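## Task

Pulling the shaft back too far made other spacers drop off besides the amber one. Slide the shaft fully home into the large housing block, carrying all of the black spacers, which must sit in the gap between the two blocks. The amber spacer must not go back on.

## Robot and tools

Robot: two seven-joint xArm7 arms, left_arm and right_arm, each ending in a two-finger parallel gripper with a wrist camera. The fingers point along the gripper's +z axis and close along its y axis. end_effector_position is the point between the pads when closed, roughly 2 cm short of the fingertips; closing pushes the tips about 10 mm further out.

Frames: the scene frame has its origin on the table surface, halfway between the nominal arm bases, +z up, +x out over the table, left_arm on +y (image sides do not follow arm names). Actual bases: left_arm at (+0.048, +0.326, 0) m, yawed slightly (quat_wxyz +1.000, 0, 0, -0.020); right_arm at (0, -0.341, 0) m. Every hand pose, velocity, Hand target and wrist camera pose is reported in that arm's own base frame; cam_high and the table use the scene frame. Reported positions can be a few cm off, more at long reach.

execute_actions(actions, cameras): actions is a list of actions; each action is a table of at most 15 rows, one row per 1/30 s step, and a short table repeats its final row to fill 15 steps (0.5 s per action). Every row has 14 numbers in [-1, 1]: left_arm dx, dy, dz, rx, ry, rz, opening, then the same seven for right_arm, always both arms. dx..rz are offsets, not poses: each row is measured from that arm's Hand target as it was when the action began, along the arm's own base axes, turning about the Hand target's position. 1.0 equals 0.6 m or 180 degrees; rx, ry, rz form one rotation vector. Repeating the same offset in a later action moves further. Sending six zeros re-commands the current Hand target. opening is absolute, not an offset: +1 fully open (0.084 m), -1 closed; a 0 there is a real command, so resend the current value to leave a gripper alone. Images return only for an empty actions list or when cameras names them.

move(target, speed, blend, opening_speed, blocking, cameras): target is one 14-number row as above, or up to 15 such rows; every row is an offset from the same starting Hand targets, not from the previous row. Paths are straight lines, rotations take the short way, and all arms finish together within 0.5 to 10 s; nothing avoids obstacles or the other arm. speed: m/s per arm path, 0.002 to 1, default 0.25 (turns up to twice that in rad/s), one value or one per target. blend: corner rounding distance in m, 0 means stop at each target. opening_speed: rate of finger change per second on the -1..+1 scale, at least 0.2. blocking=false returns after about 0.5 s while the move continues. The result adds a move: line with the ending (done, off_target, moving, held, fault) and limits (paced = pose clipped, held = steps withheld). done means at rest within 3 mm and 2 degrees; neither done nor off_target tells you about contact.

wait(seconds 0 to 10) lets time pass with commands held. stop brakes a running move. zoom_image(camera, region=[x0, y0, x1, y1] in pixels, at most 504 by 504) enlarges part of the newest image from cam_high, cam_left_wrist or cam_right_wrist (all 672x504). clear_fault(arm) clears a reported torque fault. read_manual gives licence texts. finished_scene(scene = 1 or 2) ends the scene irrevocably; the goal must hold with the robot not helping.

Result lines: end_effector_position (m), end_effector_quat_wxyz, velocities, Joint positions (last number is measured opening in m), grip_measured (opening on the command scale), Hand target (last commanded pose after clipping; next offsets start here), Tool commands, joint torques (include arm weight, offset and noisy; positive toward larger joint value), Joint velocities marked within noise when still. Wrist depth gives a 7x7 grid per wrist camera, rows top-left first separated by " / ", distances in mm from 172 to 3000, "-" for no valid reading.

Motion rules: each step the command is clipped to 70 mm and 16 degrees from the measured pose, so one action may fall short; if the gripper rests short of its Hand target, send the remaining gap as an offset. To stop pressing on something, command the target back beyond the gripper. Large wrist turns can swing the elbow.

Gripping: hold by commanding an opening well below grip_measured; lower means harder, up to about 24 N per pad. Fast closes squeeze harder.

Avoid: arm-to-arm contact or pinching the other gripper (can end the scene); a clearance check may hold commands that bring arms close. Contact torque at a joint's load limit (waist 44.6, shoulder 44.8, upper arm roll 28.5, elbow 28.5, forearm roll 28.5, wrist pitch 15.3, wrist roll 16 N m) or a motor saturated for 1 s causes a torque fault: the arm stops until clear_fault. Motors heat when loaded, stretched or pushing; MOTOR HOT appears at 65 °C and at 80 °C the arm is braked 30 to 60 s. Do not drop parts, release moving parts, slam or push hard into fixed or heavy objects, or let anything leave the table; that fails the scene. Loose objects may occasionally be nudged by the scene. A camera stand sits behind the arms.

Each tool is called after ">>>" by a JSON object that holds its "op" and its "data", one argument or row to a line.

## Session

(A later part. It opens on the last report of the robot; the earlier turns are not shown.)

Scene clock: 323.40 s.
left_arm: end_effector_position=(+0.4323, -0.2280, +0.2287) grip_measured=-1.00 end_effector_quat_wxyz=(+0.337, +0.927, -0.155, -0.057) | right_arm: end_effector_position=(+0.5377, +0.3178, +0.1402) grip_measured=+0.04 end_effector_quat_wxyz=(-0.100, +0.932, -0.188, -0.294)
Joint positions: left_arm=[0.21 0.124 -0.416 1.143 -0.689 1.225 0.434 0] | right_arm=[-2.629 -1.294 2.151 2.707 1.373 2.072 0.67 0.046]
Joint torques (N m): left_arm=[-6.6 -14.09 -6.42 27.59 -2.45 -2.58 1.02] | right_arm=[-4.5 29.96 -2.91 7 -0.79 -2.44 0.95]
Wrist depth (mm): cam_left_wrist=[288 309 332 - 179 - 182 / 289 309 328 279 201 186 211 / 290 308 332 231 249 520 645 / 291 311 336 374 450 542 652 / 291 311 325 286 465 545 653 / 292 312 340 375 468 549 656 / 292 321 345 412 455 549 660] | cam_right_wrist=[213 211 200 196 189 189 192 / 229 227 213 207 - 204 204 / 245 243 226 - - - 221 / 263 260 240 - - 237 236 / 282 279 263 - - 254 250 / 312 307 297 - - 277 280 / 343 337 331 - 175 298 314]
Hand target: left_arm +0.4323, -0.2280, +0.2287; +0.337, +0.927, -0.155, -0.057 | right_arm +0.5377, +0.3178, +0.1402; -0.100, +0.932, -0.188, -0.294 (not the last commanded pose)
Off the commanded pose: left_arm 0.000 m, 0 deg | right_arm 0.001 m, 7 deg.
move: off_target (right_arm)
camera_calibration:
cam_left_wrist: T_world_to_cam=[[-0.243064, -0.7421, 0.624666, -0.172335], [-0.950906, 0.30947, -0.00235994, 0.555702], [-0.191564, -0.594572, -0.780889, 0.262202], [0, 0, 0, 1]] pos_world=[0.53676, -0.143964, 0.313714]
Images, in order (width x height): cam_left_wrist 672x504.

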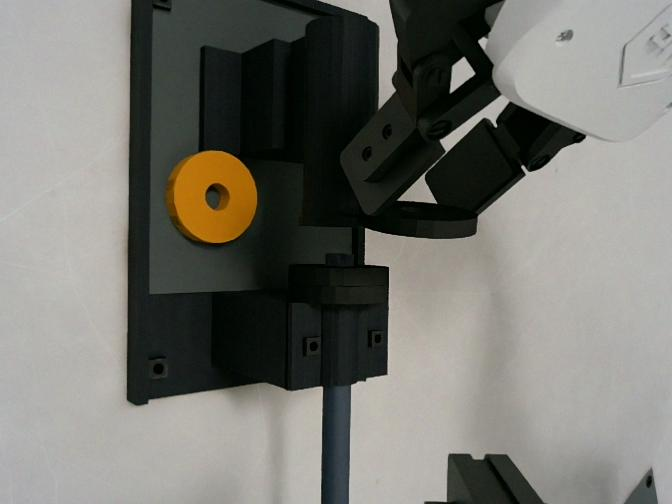

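>>> {"op": "move", "data": {
  "target": [
    [0,0,0,0,0,0,-1,-0.0243,0.0092,0,0,0,0,-0.1],
    [0,0,0,0,0,0,-1,-0.0243,0.0092,-0.0403,0,0,0,-0.1]
  ],
  "speed": 0.04,
  "cameras": ["cam_left_wrist"]
}}

>>> {"op": "zoom_image", "data": {
  "camera": "cam_left_wrist",
  "region": [250, 140, 500, 340]
}}

Scene clock: 325.83 s.
left_arm: end_effector_position=(+0.4323, -0.2280, +0.2287) grip_measured=-1.00 end_effector_quat_wxyz=(+0.337, +0.927, -0.155, -0.057) | right_arm: end_effector_position=(+0.5231, +0.3233, +0.1161) grip_measured=+0.04 end_effector_quat_wxyz=(-0.100, +0.932, -0.188, -0.294)
Joint positions: left_arm=[0.21 0.124 -0.416 1.143 -0.689 1.225 0.434 0] | right_arm=[-2.427 -1.226 2.091 2.359 1.326 2.003 0.517 0.046]
Joint torques (N m): left_arm=[-5.74 -14.18 -5.9 26.54 -2.22 -2.33 0.76] | right_arm=[5.95 19.52 -7.48 5.71 3.59 -2.55 -1.45]
Wrist depth (mm): cam_left_wrist=[289 309 333 311 186 175 181 / 289 310 327 198 189 189 216 / 290 307 332 234 271 498 617 / 291 311 336 257 450 541 649 / 291 311 325 286 466 544 651 / 292 313 339 375 468 548 657 / 293 321 347 412 453 548 656] | cam_right_wrist=[188 183 177 - - - - / 203 198 186 - - - 180 / 218 216 197 - - - 194 / 232 230 - - - - 207 / 249 247 - - - - 221 / 276 272 256 - - 250 241 / 302 299 295 - - 263 269]
Hand target: left_arm +0.4323, -0.2280, +0.2287; +0.337, +0.927, -0.155, -0.057 | right_arm +0.5231, +0.3233, +0.1160; -0.100, +0.932, -0.188, -0.294
Off the commanded pose: left_arm 0.000 m, 0 deg | right_arm 0.000 m, 0 deg.
move: done
camera_calibration:
cam_left_wrist: T_world_to_cam=[[-0.243064, -0.7421, 0.624666, -0.172335], [-0.950906, 0.30947, -0.00235994, 0.555702], [-0.191564, -0.594572, -0.780889, 0.262202], [0, 0, 0, 1]] pos_world=[0.53676, -0.143964, 0.313714]
Images, in order (width x height): cam_left_wrist 672x504.

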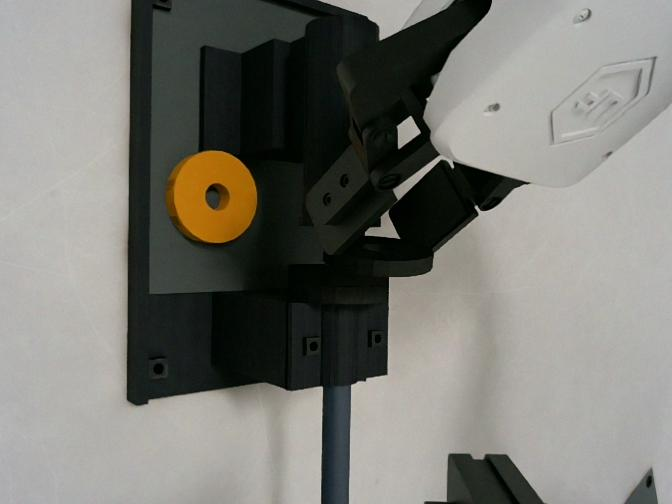

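Scaled by 2.016 from the camera's 672x504 image, which has a finer 960x720 frame.

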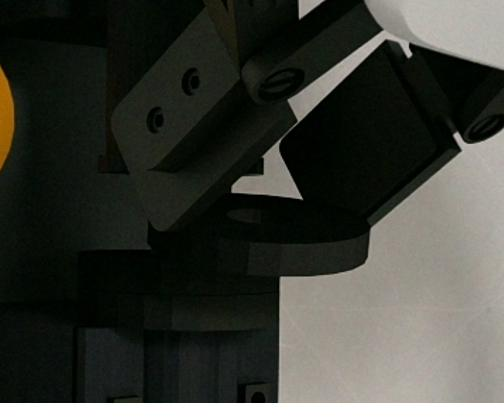

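>>> {"op": "move", "data": {
  "target": [
    [0,0,0,0,0,0,-1,0,0,0.018,0,0,0,-0.1],
    [0,0,0,0,0,0,-1,0,0,0.018,0.0247,0.065,0,-0.1]
  ],
  "speed": 0.05,
  "cameras": ["cam_left_wrist"]
}}

>>> {"op": "zoom_image", "data": {
  "camera": "cam_left_wrist",
  "region": [250, 140, 500, 340]
}}

Scene clock: 329.33 s.
left_arm: end_effector_position=(+0.4323, -0.2280, +0.2287) grip_measured=-1.00 end_effector_quat_wxyz=(+0.337, +0.927, -0.155, -0.057) | right_arm: end_effector_position=(+0.5221, +0.3230, +0.1266) grip_measured=+0.04 end_effector_quat_wxyz=(-0.139, +0.896, -0.200, -0.371)
Joint positions: left_arm=[0.21 0.124 -0.416 1.143 -0.689 1.225 0.434 0] | right_arm=[-2.685 -1.337 2.267 2.707 1.426 2.114 0.717 0.046]
Joint torques (N m): left_arm=[-4.9 -14.31 -4.66 25.55 -1.99 -1.42 0.67] | right_arm=[-5.97 27.38 -1.73 12.07 -0.42 -2.17 1.57]
Wrist depth (mm): cam_left_wrist=[288 308 333 - 185 179 196 / 289 309 327 280 199 202 235 / 290 308 332 232 268 503 616 / 291 311 336 271 285 542 647 / 291 311 324 286 468 544 651 / 292 312 339 375 470 545 654 / 292 320 348 413 455 548 662] | cam_right_wrist=[192 189 176 - - - - / 212 205 - - - - 184 / 234 230 - - - - 200 / 257 252 - - - - 219 / 287 281 - - - - 244 / 336 320 324 - - 265 278 / 393 380 373 - - 181 332]
Hand target: left_arm +0.4323, -0.2280, +0.2287; +0.337, +0.927, -0.155, -0.057 | right_arm +0.5231, +0.3233, +0.1268; -0.116, +0.892, -0.186, -0.395
Off the commanded pose: left_arm 0.000 m, 0 deg | right_arm 0.001 m, 4 deg.
elbow stopped short (right arm): the move would have taken joint 4 (elbow) straighter than the controller allows.
move: off_target (right_arm)
camera_calibration:
cam_left_wrist: T_world_to_cam=[[-0.243064, -0.7421, 0.624666, -0.172335], [-0.950906, 0.30947, -0.00235994, 0.555702], [-0.191564, -0.594572, -0.780889, 0.262202], [0, 0, 0, 1]] pos_world=[0.53676, -0.143964, 0.313714]
Images, in order (width x height): cam_left_wrist 672x504.

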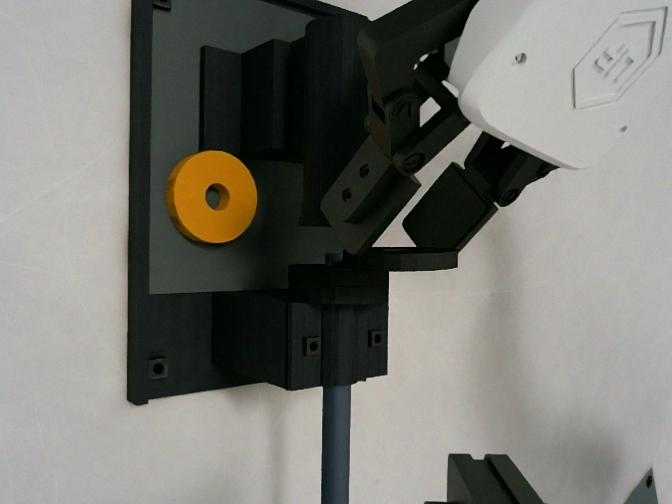

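Scaled by 2.016 from the camera's 672x504 image, which has a finer 960x720 frame.

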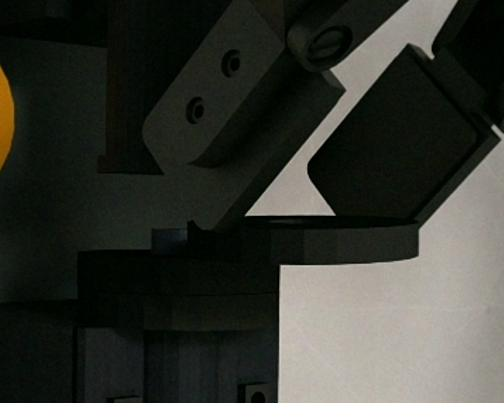

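>>> {"op": "move", "data": {
  "target": [0,0,0,0,0,0,-1,0.004,0,-0.012,-0.0255,-0.0109,0.0232,-0.1],
  "speed": 0.04,
  "cameras": ["cam_left_wrist"]
}}

>>> {"op": "zoom_image", "data": {
  "camera": "cam_left_wrist",
  "region": [250, 140, 500, 340]
}}

Scene clock: 332.60 s.
left_arm: end_effector_position=(+0.4323, -0.2280, +0.2287) grip_measured=-1.00 end_effector_quat_wxyz=(+0.337, +0.927, -0.155, -0.057) | right_arm: end_effector_position=(+0.5245, +0.3231, +0.1195) grip_measured=+0.04 end_effector_quat_wxyz=(-0.106, +0.918, -0.187, -0.334)
Joint positions: left_arm=[0.21 0.124 -0.416 1.143 -0.689 1.225 0.434 0] | right_arm=[-2.652 -1.321 2.283 2.707 1.311 2.072 0.684 0.046]
Joint torques (N m): left_arm=[-4.73 -14.05 -3.97 24.64 -1.96 -1.18 0.57] | right_arm=[-6.12 30.39 -1.73 10.36 -0.75 -2.29 -1.23]
Wrist depth (mm): cam_left_wrist=[289 308 332 - 185 177 192 / 290 309 327 203 191 202 236 / 289 308 332 235 273 521 621 / 291 311 335 272 450 542 652 / 292 311 324 286 466 542 650 / 292 313 339 374 470 546 655 / 293 321 347 411 454 550 656] | cam_right_wrist=[185 180 177 - - - - / 202 197 182 - - - 178 / 219 216 - - - - 195 / 236 235 - - - - 211 / 258 255 - - - - 228 / 293 288 277 - - 262 254 / 328 323 319 - - 291 299]
Hand target: left_arm +0.4323, -0.2280, +0.2287; +0.337, +0.927, -0.155, -0.057 | right_arm +0.5255, +0.3233, +0.1196; -0.069, +0.909, -0.167, -0.375
Off the commanded pose: left_arm 0.000 m, 0 deg | right_arm 0.001 m, 7 deg.
elbow stopped short (right arm): the move would have taken joint 4 (elbow) straighter than the controller allows.
move: off_target (right_arm)
camera_calibration:
cam_left_wrist: T_world_to_cam=[[-0.243064, -0.7421, 0.624666, -0.172335], [-0.950906, 0.30947, -0.00235994, 0.555702], [-0.191564, -0.594572, -0.780889, 0.262202], [0, 0, 0, 1]] pos_world=[0.53676, -0.143964, 0.313714]
Images, in order (width x height): cam_left_wrist 672x504.

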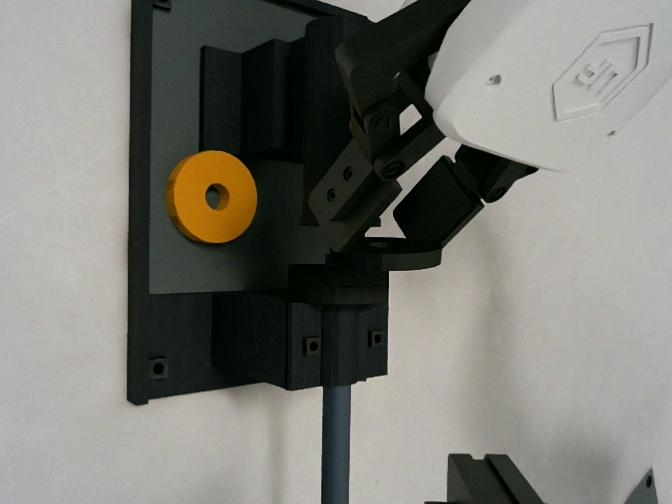

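Scaled by 2.016 from the camera's 672x504 image, which has a finer 960x720 frame.

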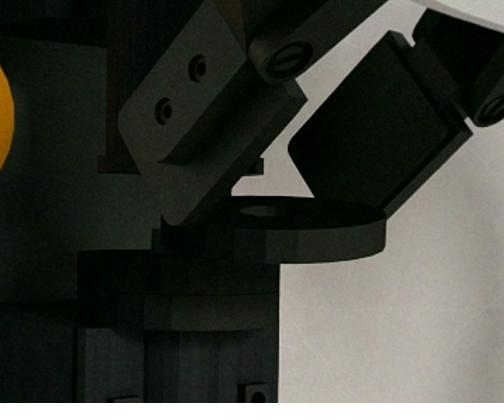

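>>> {"op": "move", "data": {
  "target": [
    [0,0,0,0,0,0,-1,-0.0025,0.001,0,0,0,0,-0.05],
    [0,0,0,0,0,0,-1,-0.0025,0.001,-0.01,0,0,0,-0.05],
    [0,0,0,0,0,0,-1,0.006,-0.0024,-0.01,0,0,0,-0.05]
  ],
  "speed": 0.02,
  "cameras": ["cam_left_wrist"]
}}

>>> {"op": "zoom_image", "data": {
  "camera": "cam_left_wrist",
  "region": [250, 140, 500, 340]
}}

Scene clock: 342.77 s.
left_arm: end_effector_position=(+0.4323, -0.2280, +0.2287) grip_measured=-1.00 end_effector_quat_wxyz=(+0.337, +0.927, -0.155, -0.057) | right_arm: end_effector_position=(+0.5282, +0.3216, +0.1136) grip_measured=-0.06 end_effector_quat_wxyz=(-0.108, +0.918, -0.188, -0.331)
Joint positions: left_arm=[0.21 0.124 -0.416 1.143 -0.689 1.225 0.434 0] | right_arm=[-2.747 -1.277 2.815 2.707 0.829 1.954 0.733 0.041]
Joint torques (N m): left_arm=[-2.12 -14.78 -1.41 22.28 -1.47 0.33 -0.05] | right_arm=[-5.75 30.79 0.34 16 -1.02 -2.34 1.5]
Wrist depth (mm): cam_left_wrist=[289 308 333 194 190 182 202 / 290 309 327 212 198 213 615 / 290 308 332 244 284 518 642 / 291 310 336 363 465 541 650 / 291 311 324 286 465 544 652 / 291 313 340 375 468 545 655 / 292 321 347 412 453 549 660] | cam_right_wrist=[180 178 - - - - - / 195 190 179 - - - 175 / 211 210 - - - - 188 / 229 226 - - - - 203 / 248 246 - - - - 219 / 282 277 - - - - 243 / 315 311 316 - - 269 287]
Hand target: left_arm +0.4323, -0.2280, +0.2287; +0.337, +0.927, -0.155, -0.057 | right_arm +0.5291, +0.3219, +0.1136; -0.069, +0.909, -0.167, -0.375
Off the commanded pose: left_arm 0.000 m, 0 deg | right_arm 0.001 m, 7 deg.
elbow stopped short (right arm): the move would have taken joint 4 (elbow) straighter than the controller allows.
move: off_target (right_arm)
camera_calibration:
cam_left_wrist: T_world_to_cam=[[-0.243064, -0.7421, 0.624666, -0.172335], [-0.950906, 0.30947, -0.00235994, 0.555702], [-0.191564, -0.594572, -0.780889, 0.262202], [0, 0, 0, 1]] pos_world=[0.53676, -0.143964, 0.313714]
Images, in order (width x height): cam_left_wrist 672x504.

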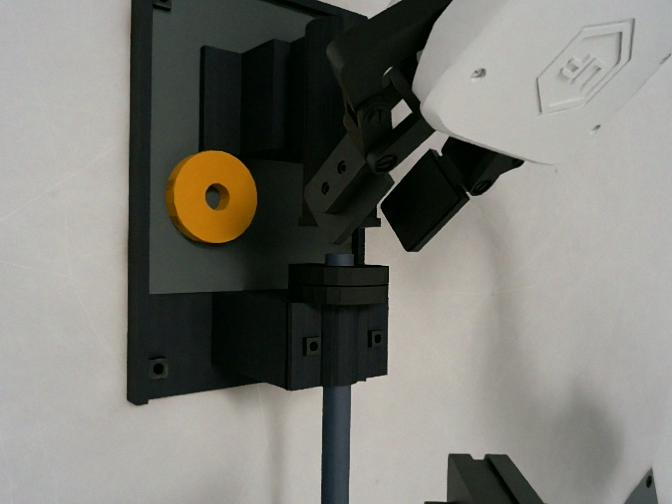

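Scaled by 2.016 from the camera's 672x504 image, which has a finer 960x720 frame.

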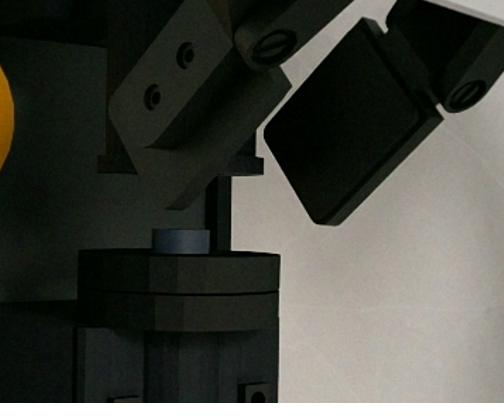

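>>> {"op": "move", "data": {
  "target": [
    [0,0,0,0,0,0,-1,0,0,0.16,0,0,0,0.3]
  ],
  "speed": 0.15,
  "cameras": ["cam_left_wrist","cam_right_wrist"]
}}

Scene clock: 347.43 s.
left_arm: end_effector_position=(+0.4323, -0.2280, +0.2287) grip_measured=-1.00 end_effector_quat_wxyz=(+0.337, +0.927, -0.155, -0.057) | right_arm: end_effector_position=(+0.5282, +0.3216, +0.2094) grip_measured=+0.29 end_effector_quat_wxyz=(-0.133, +0.919, -0.199, -0.314)
Joint positions: left_arm=[0.21 0.124 -0.416 1.143 -0.689 1.225 0.434 0] | right_arm=[-2.782 -1.128 2.913 2.707 0.782 2.008 0.827 0.056]
Joint torques (N m): left_arm=[-1.34 -14.37 -0.33 22.25 -1.33 0.44 -0.43] | right_arm=[-5.93 30.04 1 14.3 -0.88 -2.6 1.41]
Wrist depth (mm): cam_left_wrist=[289 309 333 311 432 - - / 289 309 328 281 - - - / 290 308 331 279 449 - 213 / 291 311 336 375 465 544 646 / 291 311 324 286 467 544 655 / 292 313 339 376 469 545 657 / 292 322 347 411 453 549 659] | cam_right_wrist=[289 285 280 269 177 247 256 / 314 308 303 284 189 268 276 / 340 335 328 311 203 293 298 / 368 359 353 338 219 315 322 / 400 390 383 377 241 253 353 / 448 437 425 424 272 275 388 / 505 489 475 462 442 444 427]
Hand target: left_arm +0.4323, -0.2280, +0.2287; +0.337, +0.927, -0.155, -0.057 | right_arm +0.5291, +0.3219, +0.2096; -0.069, +0.909, -0.167, -0.375
Off the commanded pose: left_arm 0.000 m, 0 deg | right_arm 0.001 m, 11 deg.
elbow stopped short (right arm): the move would have taken joint 4 (elbow) straighter than the controller allows.
move: off_target (right_arm)
camera_calibration:
cam_left_wrist: T_world_to_cam=[[-0.243064, -0.7421, 0.624666, -0.172335], [-0.950906, 0.30947, -0.00235994, 0.555702], [-0.191564, -0.594572, -0.780889, 0.262202], [0, 0, 0, 1]] pos_world=[0.53676, -0.143964, 0.313714]
cam_right_wrist: T_world_to_cam=[[-0.431136, -0.894791, -0.116066, 0.566553], [-0.728207, 0.269111, 0.630312, 0.232925], [-0.532763, 0.35627, -0.767616, 0.460459], [0, 0, 0, 1]] pos_world=[0.659194, 0.280215, 0.272398]
Images, in order (width x height): cam_left_wrist 672x504, cam_right_wrist 672x504.

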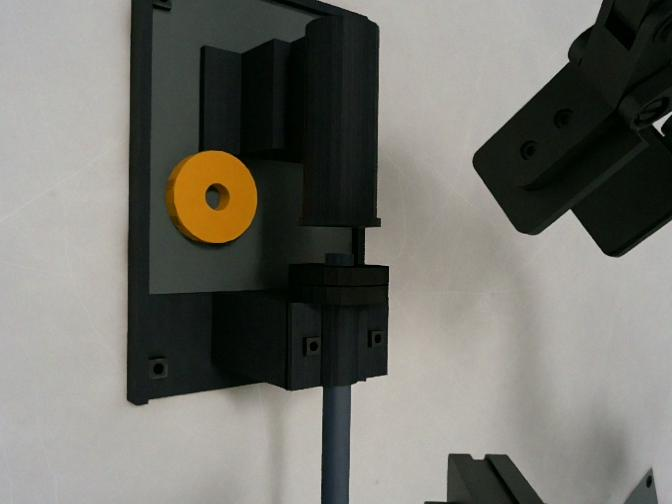

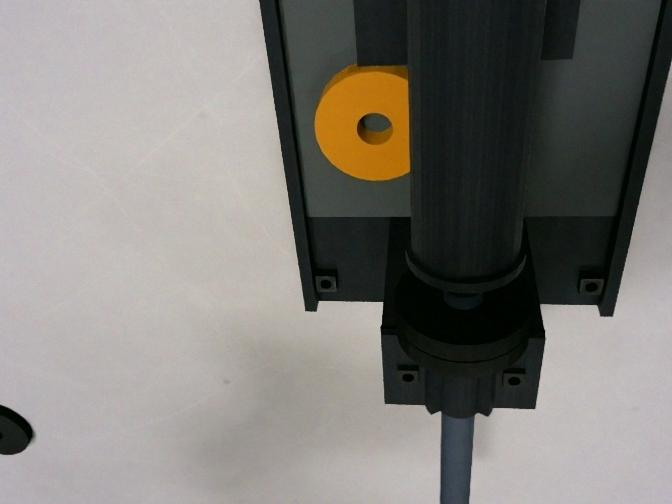

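>>> {"op": "move", "data": {
  "target": [
    [-0.02,0.3,0.08,-0.06,-0.17,-0.12,0,0,0,0,0,0,0,0.3],
    [-0.127,0.68,-0.1,-0.1224,-0.3447,-0.2457,0.476,0,0,0,0,0,0,0.3]
  ],
  "speed": 0.25,
  "blend": 0.03,
  "cameras": ["cam_left_wrist","cam_high"]
}}

Scene clock: 351.93 s.
left_arm: end_effector_position=(+0.3561, +0.1800, +0.1687) grip_measured=+0.47 end_effector_quat_wxyz=(+0.326, +0.627, -0.628, +0.326) | right_arm: end_effector_position=(+0.5282, +0.3216, +0.2094) grip_measured=+0.29 end_effector_quat_wxyz=(-0.133, +0.919, -0.199, -0.314)
Joint positions: left_arm=[0.778 0.374 0.064 1.267 -0.601 1.694 2.602 0.064] | right_arm=[-2.782 -1.128 2.913 2.707 0.782 2.008 0.827 0.056]
Joint torques (N m): left_arm=[5.52 -19.13 -0.13 24.25 0.94 2.21 1.17] | right_arm=[-5.86 29.73 1.22 12.36 -0.78 -2.56 1.46]
Wrist depth (mm): cam_left_wrist=[966 1056 1048 1053 1058 1053 866 / 772 681 598 598 777 778 775 / 582 588 583 584 614 614 617 / 506 508 506 508 508 507 508 / 448 450 432 448 447 449 448 / 389 388 389 389 376 389 391 / 342 343 343 335 343 344 344] | cam_right_wrist=[289 285 280 270 177 247 256 / 314 309 303 284 189 268 275 / 340 335 327 312 202 292 297 / 367 359 353 339 219 316 321 / 401 390 383 375 241 253 353 / 447 438 424 423 272 275 389 / 506 488 477 465 441 444 427]
Hand target: left_arm +0.3561, +0.1800, +0.1687; +0.326, +0.627, -0.628, +0.326 | right_arm +0.5282, +0.3216, +0.2094; -0.133, +0.919, -0.199, -0.314 (not the last commanded pose)
Off the commanded pose: left_arm 0.000 m, 0 deg | right_arm 0.001 m, 11 deg.
move: off_target (right_arm)
camera_calibration:
cam_left_wrist: T_world_to_cam=[[-0.999681, -0.0248336, -0.00461545, 0.39592], [-0.0101683, 0.562928, -0.826443, 0.115168], [0.0231217, -0.826133, -0.563001, 0.371896], [0, 0, 0, 1]] pos_world=[0.388366, 0.252236, 0.306386]
Images, in order (width x height): cam_high 672x504, cam_left_wrist 672x504.

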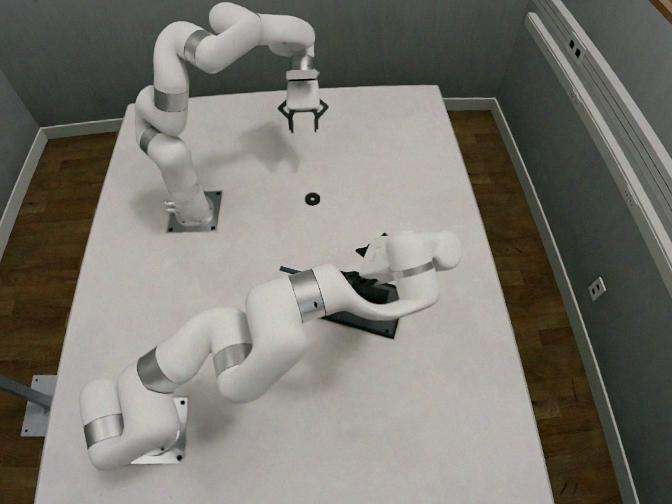

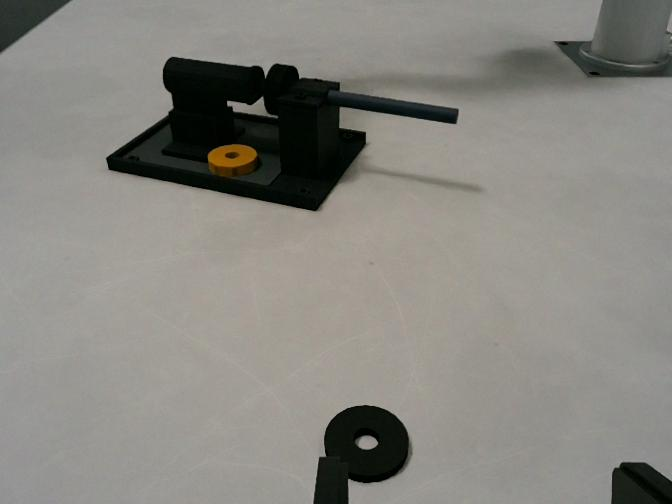

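>>> {"op": "move", "data": {
  "target": [
    [0.035,-0.14,-0.16,0,0,0,0.476,0,0,0,0,0,0,0.3],
    [0.035,-0.2585,-0.228,0,0,0,0.476,0,0,0,0,0,0,0.3]
  ],
  "speed": [0.15,0.05],
  "cameras": ["cam_left_wrist"]
}}

>>> {"op": "move", "data": {
  "target": [0,0,0,0,0,0,0,0,0,0,0,0,0,0.3],
  "opening_speed": 0.7
}}

Scene clock: 355.53 s.
left_arm: end_effector_position=(+0.3771, +0.0249, +0.0319) grip_measured=+0.47 end_effector_quat_wxyz=(+0.326, +0.627, -0.628, +0.326) | right_arm: end_effector_position=(+0.5282, +0.3216, +0.2094) grip_measured=+0.29 end_effector_quat_wxyz=(-0.133, +0.919, -0.199, -0.314)
Joint positions: left_arm=[0.584 0.456 -0.083 0.904 -0.84 1.196 2.704 0.064] | right_arm=[-2.782 -1.128 2.913 2.707 0.782 2.008 0.827 0.056]
Joint torques (N m): left_arm=[-6.37 -17.36 -7.04 12.29 -2.18 -1.08 1.04] | right_arm=[-5.8 29.57 1.16 10.73 -0.64 -2.5 1.5]
Wrist depth (mm): cam_left_wrist=[527 422 464 373 529 529 574 / 398 394 386 384 423 423 424 / 335 335 334 335 334 334 317 / 276 277 276 276 276 276 276 / 236 245 244 245 244 245 244 / 212 212 205 212 212 212 212 / 187 187 187 187 187 187 187] | cam_right_wrist=[289 285 280 269 177 247 255 / 315 309 303 285 189 268 275 / 340 334 328 312 203 292 296 / 367 359 353 339 219 316 322 / 401 390 382 375 241 252 353 / 447 437 427 423 272 275 389 / 486 489 476 463 440 443 429]
Hand target: left_arm +0.3771, +0.0249, +0.0319; +0.326, +0.627, -0.628, +0.326 | right_arm +0.5282, +0.3216, +0.2094; -0.133, +0.919, -0.199, -0.314
Off the commanded pose: left_arm 0.000 m, 0 deg | right_arm 0.000 m, 0 deg.
move: done
camera_calibration:
cam_left_wrist: T_world_to_cam=[[-0.999681, -0.0248336, -0.00461545, 0.412431], [-0.0101683, 0.562928, -0.826443, 0.0896346], [0.0231217, -0.826133, -0.563001, 0.166259], [0, 0, 0, 1]] pos_world=[0.409366, 0.0971365, 0.169586]
Images, in order (width x height): cam_left_wrist 672x504.

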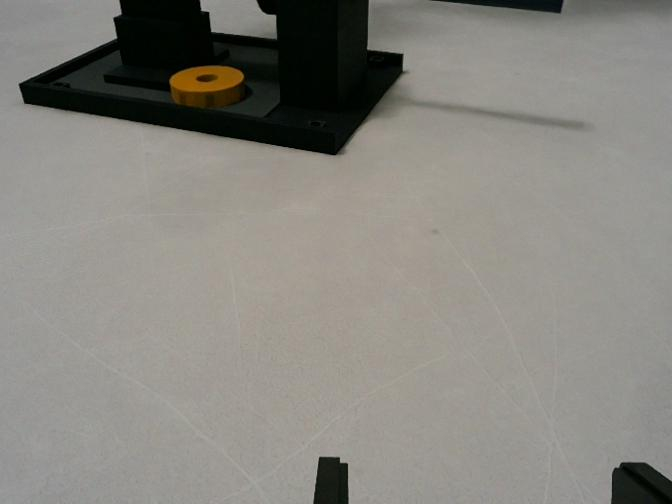

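Scene clock: 356.47 s.
left_arm: end_effector_position=(+0.3771, +0.0249, +0.0319) grip_measured=-0.01 end_effector_quat_wxyz=(+0.326, +0.627, -0.628, +0.326) | right_arm: end_effector_position=(+0.5282, +0.3216, +0.2094) grip_measured=+0.29 end_effector_quat_wxyz=(-0.133, +0.919, -0.199, -0.314)
Joint positions: left_arm=[0.584 0.456 -0.083 0.904 -0.84 1.196 2.704 0.044] | right_arm=[-2.782 -1.128 2.913 2.707 0.782 2.008 0.827 0.056]
Joint torques (N m): left_arm=[-6.82 -17.25 -6.87 11.93 -2.03 -0.94 1.02] | right_arm=[-6.02 29.56 1.24 10.81 -0.79 -2.54 1.46]
Wrist depth (mm): cam_left_wrist=[529 421 463 373 526 528 578 / 398 394 386 383 424 423 423 / 335 335 335 334 335 335 318 / 276 276 276 277 276 277 276 / 236 244 245 245 245 245 245 / 212 212 205 212 212 212 212 / 187 187 187 193 187 187 187] | cam_right_wrist=[289 285 280 269 177 247 255 / 314 307 304 285 189 269 276 / 340 335 327 311 203 291 297 / 368 359 353 339 219 316 322 / 399 389 383 376 241 253 352 / 446 436 426 422 272 275 389 / 498 487 478 463 441 444 428]
Hand target: left_arm +0.3771, +0.0249, +0.0319; +0.326, +0.627, -0.628, +0.326 | right_arm +0.5282, +0.3216, +0.2094; -0.133, +0.919, -0.199, -0.314
Off the commanded pose: left_arm 0.000 m, 0 deg | right_arm 0.000 m, 0 deg.
move: done

>>> {"op": "move", "data": {
  "target": [
    [0,0,0,0,0,0,0.476,0,0,0,0,0,0,0.3],
    [0,0.14,0.1,0,0,0,0.476,0,0,0,0,0,0,0.3]
  ],
  "speed": 0.15,
  "cameras": ["cam_left_wrist"]
}}

Scene clock: 358.23 s.
left_arm: end_effector_position=(+0.3771, +0.1089, +0.0919) grip_measured=+0.47 end_effector_quat_wxyz=(+0.326, +0.627, -0.628, +0.326) | right_arm: end_effector_position=(+0.5282, +0.3216, +0.2094) grip_measured=+0.29 end_effector_quat_wxyz=(-0.133, +0.919, -0.199, -0.314)
Joint positions: left_arm=[0.683 0.419 -0.001 1.081 -0.696 1.435 2.64 0.064] | right_arm=[-2.782 -1.128 2.913 2.707 0.782 2.008 0.827 0.056]
Joint torques (N m): left_arm=[6 -18.99 4.3 21.78 1.2 2.51 -0.65] | right_arm=[-5.73 29.83 1.19 10.95 -0.68 -2.56 1.44]
Wrist depth (mm): cam_left_wrist=[788 527 487 477 785 784 722 / 575 523 514 496 578 580 579 / 458 457 434 453 457 457 457 / 377 377 378 377 378 379 378 / 334 334 334 335 334 334 323 / 290 289 290 289 289 290 290 / 249 256 256 248 248 256 256] | cam_right_wrist=[289 285 280 269 177 247 255 / 314 308 304 284 189 268 275 / 339 334 327 311 203 292 297 / 368 359 354 339 218 315 321 / 400 391 384 376 241 253 353 / 447 438 426 424 272 275 389 / 506 489 476 464 442 443 428]
Hand target: left_arm +0.3771, +0.1089, +0.0919; +0.326, +0.627, -0.628, +0.326 | right_arm +0.5282, +0.3216, +0.2094; -0.133, +0.919, -0.199, -0.314
Off the commanded pose: left_arm 0.000 m, 0 deg | right_arm 0.000 m, 0 deg.
move: done
camera_calibration:
cam_left_wrist: T_world_to_cam=[[-0.999681, -0.0248336, -0.00461545, 0.414794], [-0.0101683, 0.562928, -0.826443, 0.0919353], [0.0231217, -0.826133, -0.563001, 0.269434], [0, 0, 0, 1]] pos_world=[0.409366, 0.181136, 0.229586]
Images, in order (width x height): cam_left_wrist 672x504.

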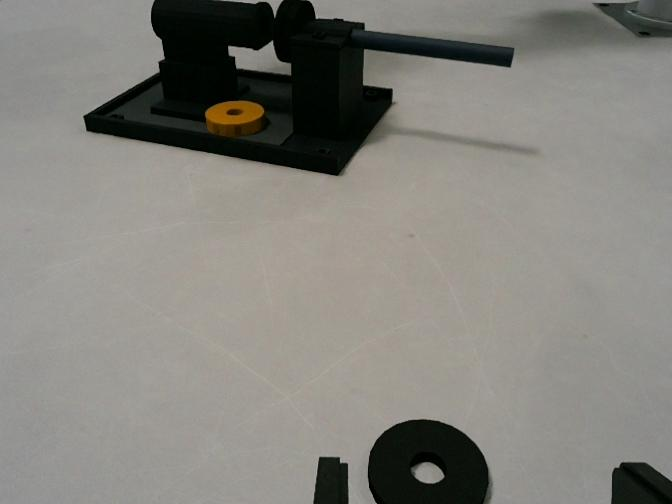

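>>> {"op": "move", "data": {
  "target": [
    [-0.002,-0.06,-0.07,0,0,0,0.476,0,0,0,0,0,0,0.3],
    [-0.002,-0.1215,-0.102,0,0,0,0.476,0,0,0,0,0,0,0.3]
  ],
  "speed": [0.15,0.05]
}}

>>> {"op": "move", "data": {
  "target": [0,0,0,0,0,0,0,0,0,0,0,0,0,0.3],
  "opening_speed": 0.7
}}

Scene clock: 360.43 s.
left_arm: end_effector_position=(+0.3759, +0.0360, +0.0307) grip_measured=+0.47 end_effector_quat_wxyz=(+0.326, +0.627, -0.628, +0.326) | right_arm: end_effector_position=(+0.5282, +0.3216, +0.2094) grip_measured=+0.29 end_effector_quat_wxyz=(-0.133, +0.919, -0.199, -0.314)
Joint positions: left_arm=[0.599 0.468 -0.072 0.923 -0.822 1.211 2.709 0.064] | right_arm=[-2.782 -1.128 2.913 2.707 0.782 2.008 0.827 0.056]
Joint torques (N m): left_arm=[-7.18 -17.36 -6.68 12.1 -2.31 -0.92 1.05] | right_arm=[-5.8 29.74 0.99 10.88 -0.66 -2.55 1.52]
Wrist depth (mm): cam_left_wrist=[574 433 459 385 573 525 572 / 411 395 386 392 422 420 421 / 333 332 331 332 331 333 315 / 274 274 275 274 274 275 275 / 234 243 243 243 243 243 243 / 210 211 204 204 211 211 211 / 186 186 186 186 186 186 186] | cam_right_wrist=[289 285 280 269 177 247 255 / 315 308 304 285 189 268 275 / 339 334 327 311 203 292 297 / 368 360 352 340 219 315 322 / 401 390 382 376 241 252 353 / 446 438 425 423 272 276 389 / 497 489 478 462 440 445 428]
Hand target: left_arm +0.3759, +0.0360, +0.0307; +0.326, +0.627, -0.628, +0.326 | right_arm +0.5282, +0.3216, +0.2094; -0.133, +0.919, -0.199, -0.314
Off the commanded pose: left_arm 0.000 m, 0 deg | right_arm 0.000 m, 0 deg.
move: done

Scene clock: 361.37 s.
left_arm: end_effector_position=(+0.3759, +0.0360, +0.0307) grip_measured=-0.01 end_effector_quat_wxyz=(+0.326, +0.627, -0.628, +0.326) | right_arm: end_effector_position=(+0.5282, +0.3216, +0.2094) grip_measured=+0.29 end_effector_quat_wxyz=(-0.133, +0.919, -0.199, -0.314)
Joint positions: left_arm=[0.599 0.468 -0.072 0.923 -0.822 1.211 2.709 0.044] | right_arm=[-2.782 -1.128 2.913 2.707 0.782 2.008 0.827 0.056]
Joint torques (N m): left_arm=[-6.55 -17.66 -6.82 12.04 -2.27 -1.11 1.01] | right_arm=[-5.81 29.68 1.18 10.87 -0.68 -2.5 1.36]
Wrist depth (mm): cam_left_wrist=[573 433 460 384 573 524 573 / 410 394 385 391 421 420 420 / 332 332 331 332 332 332 316 / 274 274 275 274 274 274 274 / 233 243 243 242 243 243 243 / 210 210 203 204 211 210 210 / 186 186 186 191 186 191 186] | cam_right_wrist=[289 285 279 270 177 247 256 / 315 309 304 284 189 268 275 / 339 335 328 311 203 292 297 / 366 360 353 339 219 315 321 / 399 391 384 377 241 253 352 / 445 437 428 421 272 276 389 / 495 489 476 462 441 443 427]
Hand target: left_arm +0.3759, +0.0360, +0.0307; +0.326, +0.627, -0.628, +0.326 | right_arm +0.5282, +0.3216, +0.2094; -0.133, +0.919, -0.199, -0.314
Off the commanded pose: left_arm 0.000 m, 0 deg | right_arm 0.000 m, 0 deg.
move: done

>>> {"op": "move", "data": {
  "target": [
    [0,0,0,0,0,0,0.476,0,0,0,0,0,0,0.3],
    [0,-0.005,-0.007,0,0,0,0.476,0,0,0,0,0,0,0.3]
  ],
  "speed": 0.04
}}

>>> {"op": "move", "data": {
  "target": [0,0,0,0,0,0,0,0,0,0,0,0,0,0.3],
  "opening_speed": 0.7
}}

Scene clock: 362.80 s.
left_arm: end_effector_position=(+0.3759, +0.0330, +0.0265) grip_measured=+0.47 end_effector_quat_wxyz=(+0.326, +0.627, -0.628, +0.326) | right_arm: end_effector_position=(+0.5282, +0.3216, +0.2094) grip_measured=+0.29 end_effector_quat_wxyz=(-0.133, +0.919, -0.199, -0.314)
Joint positions: left_arm=[0.595 0.477 -0.075 0.92 -0.829 1.2 2.715 0.064] | right_arm=[-2.782 -1.128 2.913 2.707 0.782 2.008 0.827 0.056]
Joint torques (N m): left_arm=[-6.3 -17.57 -7 11.99 -2.21 -1.1 1.22] | right_arm=[-6.01 29.55 1.3 10.8 -0.95 -2.54 1.49]
Wrist depth (mm): cam_left_wrist=[558 430 449 381 557 557 559 / 401 383 376 383 384 409 409 / 323 323 323 323 324 324 307 / 268 268 267 267 268 267 267 / 237 228 237 237 237 236 237 / 205 205 205 199 205 205 205 / 181 181 181 186 181 181 181] | cam_right_wrist=[289 285 280 270 177 247 256 / 314 308 304 284 189 268 275 / 340 335 327 311 203 292 297 / 366 359 353 340 218 315 321 / 400 390 383 376 241 253 352 / 447 437 426 423 271 275 388 / 496 490 476 462 442 444 428]
Hand target: left_arm +0.3759, +0.0330, +0.0265; +0.326, +0.627, -0.628, +0.326 | right_arm +0.5282, +0.3216, +0.2094; -0.133, +0.919, -0.199, -0.314
Off the commanded pose: left_arm 0.000 m, 0 deg | right_arm 0.000 m, 0 deg.
move: done

Scene clock: 363.70 s.
left_arm: end_effector_position=(+0.3760, +0.0329, +0.0266) grip_measured=+0.01 end_effector_quat_wxyz=(+0.326, +0.627, -0.628, +0.327) | right_arm: end_effector_position=(+0.5282, +0.3216, +0.2094) grip_measured=+0.29 end_effector_quat_wxyz=(-0.133, +0.919, -0.199, -0.314)
Joint positions: left_arm=[0.595 0.477 -0.076 0.92 -0.829 1.2 2.715 0.044] | right_arm=[-2.782 -1.128 2.913 2.707 0.782 2.008 0.827 0.056]
Joint torques (N m): left_arm=[-7.31 -15.27 -2 9.53 0.85 -4.43 1.03] | right_arm=[-5.84 29.52 1.13 10.8 -0.58 -2.53 1.4]
Wrist depth (mm): cam_left_wrist=[562 432 452 381 560 559 561 / 401 386 381 386 385 412 411 / 324 324 325 324 324 324 309 / 268 268 268 268 268 269 268 / 228 237 237 238 237 237 237 / 206 206 206 199 206 205 205 / 181 181 181 187 181 187 182] | cam_right_wrist=[289 285 280 269 177 247 256 / 315 308 303 284 189 268 275 / 339 334 327 311 203 292 297 / 367 359 353 339 218 316 322 / 400 390 383 375 241 253 352 / 448 437 425 423 272 275 388 / 496 487 477 463 440 442 428]
Hand target: left_arm +0.3759, +0.0330, +0.0265; +0.326, +0.627, -0.628, +0.326 | right_arm +0.5282, +0.3216, +0.2094; -0.133, +0.919, -0.199, -0.314
Off the commanded pose: left_arm 0.000 m, 0 deg | right_arm 0.000 m, 0 deg.
move: done

>>> {"op": "move", "data": {
  "target": [
    [0,0,0,0,0,0,0.476,0,0,0,0,0,0,0.3],
    [0,0.125,0.11,0,0,0,0.476,0,0,0,0,0,0,0.3]
  ],
  "speed": 0.15,
  "cameras": ["cam_left_wrist"]
}}

Scene clock: 365.60 s.
left_arm: end_effector_position=(+0.3760, +0.1080, +0.0925) grip_measured=+0.47 end_effector_quat_wxyz=(+0.326, +0.627, -0.628, +0.326) | right_arm: end_effector_position=(+0.5282, +0.3216, +0.2094) grip_measured=+0.29 end_effector_quat_wxyz=(-0.133, +0.919, -0.199, -0.314)
Joint positions: left_arm=[0.684 0.414 -0.002 1.075 -0.696 1.434 2.64 0.064] | right_arm=[-2.782 -1.128 2.913 2.707 0.782 2.008 0.827 0.056]
Joint torques (N m): left_arm=[5.56 -20.49 4.5 21.98 1.3 2.4 -0.7] | right_arm=[-5.77 29.45 1.1 10.89 -0.67 -2.63 1.53]
Wrist depth (mm): cam_left_wrist=[787 529 485 476 789 789 728 / 579 524 511 496 578 577 581 / 458 457 435 452 458 458 458 / 379 379 378 379 378 379 379 / 335 335 334 335 335 323 335 / 290 290 290 290 291 290 291 / 249 256 256 249 248 257 256] | cam_right_wrist=[289 285 280 269 177 247 255 / 314 309 304 284 189 268 275 / 340 335 327 311 203 292 298 / 367 359 353 339 218 316 321 / 400 389 382 376 241 253 351 / 447 436 426 423 272 275 388 / 503 488 475 461 442 443 428]
Hand target: left_arm +0.3759, +0.1080, +0.0925; +0.326, +0.627, -0.628, +0.326 | right_arm +0.5282, +0.3216, +0.2094; -0.133, +0.919, -0.199, -0.314
Off the commanded pose: left_arm 0.000 m, 0 deg | right_arm 0.000 m, 0 deg.
move: done
camera_calibration:
cam_left_wrist: T_world_to_cam=[[-0.99968, -0.0248549, -0.00475668, 0.413609], [-0.0100637, 0.562929, -0.826444, 0.0928826], [0.0232189, -0.826131, -0.562999, 0.269016], [0, 0, 0, 1]] pos_world=[0.408165, 0.180236, 0.230185]
Images, in order (width x height): cam_left_wrist 672x504.

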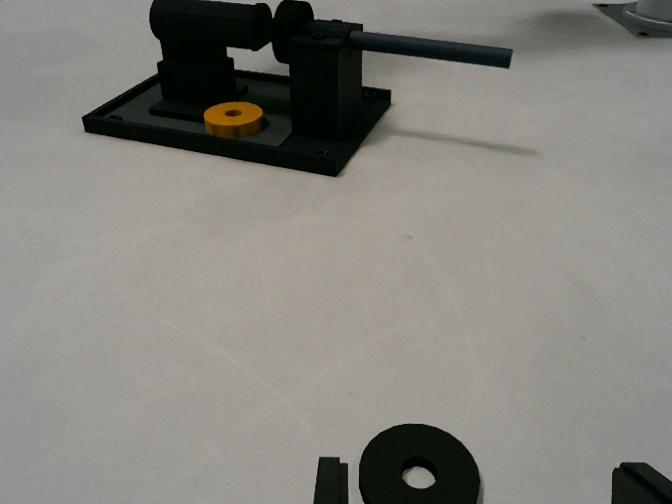

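>>> {"op": "move", "data": {
  "target": [
    [0.003,-0.07,-0.07,0,0,0,0.22,0,0,0,0,0,0,0.3],
    [0.003,-0.1267,-0.1045,0,0,0,0.22,0,0,0,0,0,0,0.3]
  ],
  "speed": [0.15,0.05]
}}

>>> {"op": "move", "data": {
  "target": [0,0,-0.004,0,0,0,0.22,0,0,0,0,0,0,0.3],
  "speed": 0.02
}}

>>> {"op": "move", "data": {
  "target": [0,0,-0.004,0,0,0,0.22,0,0,0,0,0,0,0.3],
  "speed": 0.02
}}

Scene clock: 368.07 s.
left_arm: end_effector_position=(+0.3777, +0.0320, +0.0298) grip_measured=+0.21 end_effector_quat_wxyz=(+0.326, +0.627, -0.628, +0.326) | right_arm: end_effector_position=(+0.5282, +0.3216, +0.2094) grip_measured=+0.29 end_effector_quat_wxyz=(-0.133, +0.919, -0.199, -0.314)
Joint positions: left_arm=[0.594 0.47 -0.078 0.921 -0.829 1.203 2.707 0.053] | right_arm=[-2.782 -1.128 2.913 2.707 0.782 2.008 0.827 0.056]
Joint torques (N m): left_arm=[-6.16 -17.44 -6.9 12.05 -2.11 -1.15 1.15] | right_arm=[-5.78 29.44 1.13 10.91 -0.83 -2.67 1.44]
Wrist depth (mm): cam_left_wrist=[569 431 452 381 569 522 569 / 407 391 395 390 392 417 418 / 330 330 330 330 330 330 314 / 272 273 273 273 273 273 273 / 232 241 242 242 242 242 241 / 209 210 203 203 209 209 210 / 185 185 185 190 185 185 185] | cam_right_wrist=[289 285 280 270 177 247 256 / 314 308 304 284 189 268 275 / 339 334 327 311 203 292 298 / 367 358 353 340 219 316 321 / 400 389 384 376 241 253 352 / 448 438 424 423 272 275 389 / 494 488 478 463 442 443 429]
Hand target: left_arm +0.3777, +0.0320, +0.0298; +0.326, +0.627, -0.628, +0.326 | right_arm +0.5282, +0.3216, +0.2094; -0.133, +0.919, -0.199, -0.314
Off the commanded pose: left_arm 0.000 m, 0 deg | right_arm 0.000 m, 0 deg.
move: done

Scene clock: 368.77 s.
left_arm: end_effector_position=(+0.3777, +0.0320, +0.0274) grip_measured=+0.21 end_effector_quat_wxyz=(+0.326, +0.627, -0.628, +0.326) | right_arm: end_effector_position=(+0.5282, +0.3216, +0.2094) grip_measured=+0.29 end_effector_quat_wxyz=(-0.133, +0.919, -0.199, -0.314)
Joint positions: left_arm=[0.594 0.477 -0.078 0.923 -0.83 1.2 2.71 0.053] | right_arm=[-2.782 -1.128 2.913 2.707 0.782 2.008 0.827 0.056]
Joint torques (N m): left_arm=[-6.55 -17.31 -7.12 18.94 -2.25 -1.19 1.01] | right_arm=[-5.89 29.58 1.22 10.72 -0.79 -2.48 1.47]
Wrist depth (mm): cam_left_wrist=[562 430 450 380 562 561 561 / 402 386 381 387 386 413 412 / 325 325 325 326 325 326 309 / 269 269 269 269 269 269 269 / 229 238 238 238 238 238 238 / 206 206 206 199 206 206 206 / 182 182 182 187 182 182 182] | cam_right_wrist=[289 285 281 269 177 247 256 / 315 309 304 284 189 268 276 / 340 334 328 311 202 293 297 / 368 359 353 339 218 316 321 / 400 391 383 375 241 252 353 / 447 437 424 422 271 275 388 / 497 488 477 463 442 442 428]
Hand target: left_arm +0.3777, +0.0320, +0.0274; +0.326, +0.627, -0.628, +0.326 | right_arm +0.5282, +0.3216, +0.2094; -0.133, +0.919, -0.199, -0.314
Off the commanded pose: left_arm 0.000 m, 0 deg | right_arm 0.000 m, 0 deg.
move: done

Scene clock: 369.47 s.
left_arm: end_effector_position=(+0.3777, +0.0320, +0.0250) grip_measured=+0.21 end_effector_quat_wxyz=(+0.326, +0.627, -0.628, +0.326) | right_arm: end_effector_position=(+0.5282, +0.3216, +0.2094) grip_measured=+0.29 end_effector_quat_wxyz=(-0.133, +0.919, -0.199, -0.314)
Joint positions: left_arm=[0.594 0.483 -0.079 0.924 -0.831 1.196 2.714 0.053] | right_arm=[-2.782 -1.128 2.913 2.707 0.782 2.008 0.827 0.056]
Joint torques (N m): left_arm=[-6.25 -17.85 -7.04 18.89 -2.04 -1.1 1.04] | right_arm=[-5.73 29.66 1.25 10.93 -0.74 -2.55 1.48]
Wrist depth (mm): cam_left_wrist=[551 424 444 381 551 552 553 / 398 379 374 382 381 405 406 / 320 320 321 321 320 320 305 / 265 265 265 265 264 265 265 / 235 225 234 234 235 234 235 / 203 203 203 197 203 203 203 / 179 180 179 185 179 179 179] | cam_right_wrist=[290 285 280 269 177 247 255 / 314 308 303 284 189 268 275 / 340 334 327 311 203 292 298 / 368 359 353 340 218 316 322 / 401 391 383 376 241 253 352 / 448 437 426 423 272 275 389 / 496 489 477 462 443 444 428]
Hand target: left_arm +0.3777, +0.0320, +0.0250; +0.326, +0.627, -0.628, +0.326 | right_arm +0.5282, +0.3216, +0.2094; -0.133, +0.919, -0.199, -0.314
Off the commanded pose: left_arm 0.000 m, 0 deg | right_arm 0.000 m, 0 deg.
move: done

>>> {"op": "move", "data": {
  "target": [0,0,-0.002,0,0,0,0.22,0,0,0,0,0,0,0.3],
  "speed": 0.02
}}

>>> {"op": "move", "data": {
  "target": [0,0,0,0,0,0,0.02,0,0,0,0,0,0,0.3],
  "opening_speed": 0.4
}}

Scene clock: 370.30 s.
left_arm: end_effector_position=(+0.3777, +0.0320, +0.0238) grip_measured=+0.21 end_effector_quat_wxyz=(+0.326, +0.627, -0.628, +0.326) | right_arm: end_effector_position=(+0.5282, +0.3216, +0.2094) grip_measured=+0.29 end_effector_quat_wxyz=(-0.133, +0.919, -0.199, -0.314)
Joint positions: left_arm=[0.593 0.487 -0.079 0.925 -0.832 1.194 2.715 0.053] | right_arm=[-2.782 -1.128 2.913 2.707 0.782 2.008 0.827 0.056]
Joint torques (N m): left_arm=[-6.77 -17.59 -7.23 18.59 -2.25 -1.17 1.09] | right_arm=[-6.02 29.66 1.25 10.93 -0.63 -2.55 1.46]
Wrist depth (mm): cam_left_wrist=[546 423 440 380 547 546 548 / 397 379 374 382 378 402 403 / 318 318 318 318 318 319 303 / 263 263 263 263 263 263 262 / 232 224 232 233 232 232 232 / 202 202 202 195 195 202 202 / 178 178 178 183 178 178 178] | cam_right_wrist=[289 285 280 269 177 247 256 / 314 308 303 285 189 269 275 / 340 335 328 311 203 293 297 / 368 358 354 340 218 316 321 / 399 390 383 376 241 253 352 / 449 438 427 422 272 275 388 / 496 488 474 464 442 444 428]
Hand target: left_arm +0.3777, +0.0320, +0.0238; +0.326, +0.627, -0.628, +0.326 | right_arm +0.5282, +0.3216, +0.2094; -0.133, +0.919, -0.199, -0.314
Off the commanded pose: left_arm 0.000 m, 0 deg | right_arm 0.000 m, 0 deg.
move: done

Scene clock: 371.00 s.
left_arm: end_effector_position=(+0.3778, +0.0320, +0.0238) grip_measured=+0.08 end_effector_quat_wxyz=(+0.326, +0.627, -0.628, +0.326) | right_arm: end_effector_position=(+0.5282, +0.3216, +0.2094) grip_measured=+0.29 end_effector_quat_wxyz=(-0.133, +0.919, -0.199, -0.314)
Joint positions: left_arm=[0.593 0.487 -0.079 0.925 -0.832 1.194 2.715 0.047] | right_arm=[-2.782 -1.128 2.913 2.707 0.782 2.008 0.827 0.056]
Joint torques (N m): left_arm=[-6.89 -17.67 -6.89 15.78 -2.18 -1.17 0.93] | right_arm=[-5.78 29.81 1.07 10.9 -0.76 -2.66 1.51]
Wrist depth (mm): cam_left_wrist=[547 422 442 381 546 548 546 / 397 380 372 383 376 402 403 / 318 317 317 317 318 318 302 / 263 262 263 263 262 263 262 / 233 224 233 232 232 232 233 / 201 201 201 195 195 202 201 / 178 178 178 183 178 178 178] | cam_right_wrist=[289 286 280 269 177 247 256 / 314 309 304 285 189 269 275 / 340 334 327 312 203 292 297 / 368 358 352 340 218 316 321 / 400 391 384 376 241 253 353 / 448 438 427 423 272 274 388 / 494 488 478 461 441 444 428]
Hand target: left_arm +0.3777, +0.0320, +0.0238; +0.326, +0.627, -0.628, +0.326 | right_arm +0.5282, +0.3216, +0.2094; -0.133, +0.919, -0.199, -0.314
Off the commanded pose: left_arm 0.000 m, 0 deg | right_arm 0.000 m, 0 deg.
move: done

>>> {"op": "move", "data": {
  "target": [
    [0,0,0.15,0,0,0,-0.1,-0.05,-0.18,0.05,0.02,-0.06,-0.014,-0.5],
    [0,0,0.25,0,0,0,-0.1,-0.2045,-0.181,-0.098,0.0802,-0.258,-0.0564,-1]
  ],
  "speed": 0.15,
  "blend": 0.02
}}

>>> {"op": "move", "data": {
  "target": [
    [0.06,-0.25,0,0.2145,0.1528,0.1534,-0.1,0,0,0,0,0,0,-1],
    [0.167,-0.5867,-0.023,0.4291,0.3057,0.3068,-0.1,0,0,0,0,0,0,-1]
  ],
  "speed": 0.25,
  "blend": 0.02,
  "cameras": ["cam_right_wrist","cam_high"]
}}

Scene clock: 375.63 s.
left_arm: end_effector_position=(+0.3777, +0.0320, +0.1738) grip_measured=+0.08 end_effector_quat_wxyz=(+0.326, +0.627, -0.628, +0.326) | right_arm: end_effector_position=(+0.4055, +0.2130, +0.1506) grip_measured=-1.00 end_effector_quat_wxyz=(-0.338, +0.924, -0.169, +0.063)
Joint positions: left_arm=[0.616 0.128 -0.067 0.925 -0.771 1.472 2.479 0.047] | right_arm=[-2.426 0.118 2.781 0.605 1.168 0.514 -0.284 0]
Joint torques (N m): left_arm=[5.85 -22.55 4.99 24.02 1.28 2.18 -0.81] | right_arm=[5.99 13.67 -1.02 10.57 2.62 -2.85 -1.41]
Wrist depth (mm): cam_left_wrist=[1076 1074 1074 978 987 1074 1069 / 790 794 794 790 785 785 765 / 592 520 483 469 624 625 625 / 517 503 482 486 516 517 515 / 455 455 439 439 456 457 457 / 396 396 395 383 396 396 395 / 349 349 350 360 350 349 350] | cam_right_wrist=[547 471 262 327 308 283 262 / 543 472 261 297 306 283 262 / 540 471 259 325 306 282 261 / 537 467 263 333 305 282 261 / 537 428 268 334 305 281 261 / 536 464 262 281 308 281 260 / 530 463 269 332 307 280 259]
Hand target: left_arm +0.3777, +0.0320, +0.1738; +0.326, +0.627, -0.628, +0.326 | right_arm +0.4055, +0.2130, +0.1506; -0.338, +0.924, -0.169, +0.063
Off the commanded pose: left_arm 0.000 m, 0 deg | right_arm 0.000 m, 0 deg.
move: done

Scene clock: 380.37 s.
left_arm: end_effector_position=(+0.4771, -0.3195, +0.1597) grip_measured=+0.08 end_effector_quat_wxyz=(-0.034, +0.952, -0.156, -0.263) | right_arm: end_effector_position=(+0.4055, +0.2130, +0.1506) grip_measured=-1.00 end_effector_quat_wxyz=(-0.338, +0.924, -0.169, +0.063)
Joint positions: left_arm=[-0.44 1.163 -0.402 2.707 0.185 2.081 -0.328 0.047] | right_arm=[-2.426 0.118 2.781 0.605 1.168 0.514 -0.284 0]
Joint torques (N m): left_arm=[-7.04 -30.12 0.88 24.78 -2.15 0.24 0.96] | right_arm=[5.9 12.08 -1.22 10.47 2.51 -2.9 -1.39]
Wrist depth (mm): cam_left_wrist=[232 232 223 220 - - 219 / 243 247 239 235 - 238 237 / 266 265 256 244 - 255 255 / 281 281 276 271 - 269 278 / 304 303 297 294 180 282 296 / 333 332 330 323 198 315 329 / 365 356 355 346 225 344 353] | cam_right_wrist=[545 473 262 327 308 283 263 / 544 471 260 297 306 283 262 / 514 470 260 326 307 282 261 / 185 430 263 333 306 282 262 / 192 257 268 335 305 281 261 / 509 465 261 281 307 281 260 / 533 463 269 333 306 280 260]
Hand target: left_arm +0.4779, -0.3200, +0.1600; -0.050, +0.941, -0.157, -0.296 | right_arm +0.4055, +0.2130, +0.1506; -0.338, +0.924, -0.169, +0.063
Off the commanded pose: left_arm 0.001 m, 4 deg | right_arm 0.000 m, 0 deg.
elbow stopped short (left arm): the move would have taken joint 4 (elbow) straighter than the controller allows.
move: off_target (left_arm)
camera_calibration:
cam_right_wrist: T_world_to_cam=[[-0.260258, -0.728473, -0.633714, 0.382934], [-0.939207, 0.343237, -0.0088396, 0.37584], [0.223953, 0.592888, -0.773517, 0.0323035], [0, 0, 0, 1]] pos_world=[0.445419, 0.130803, 0.27098]
Images, in order (width x height): cam_high 672x504, cam_right_wrist 672x504.

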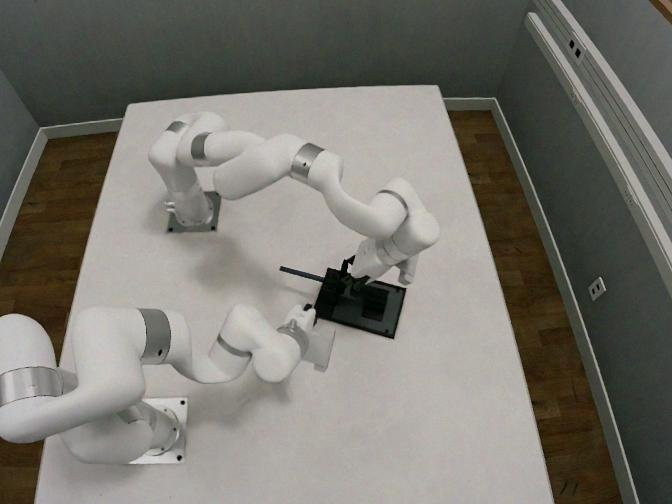

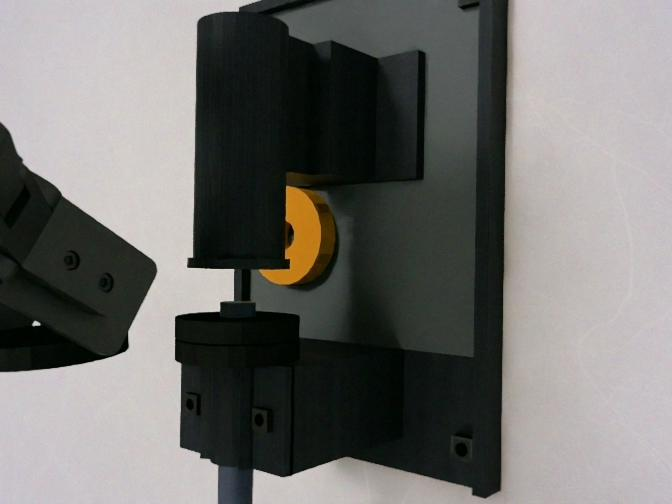

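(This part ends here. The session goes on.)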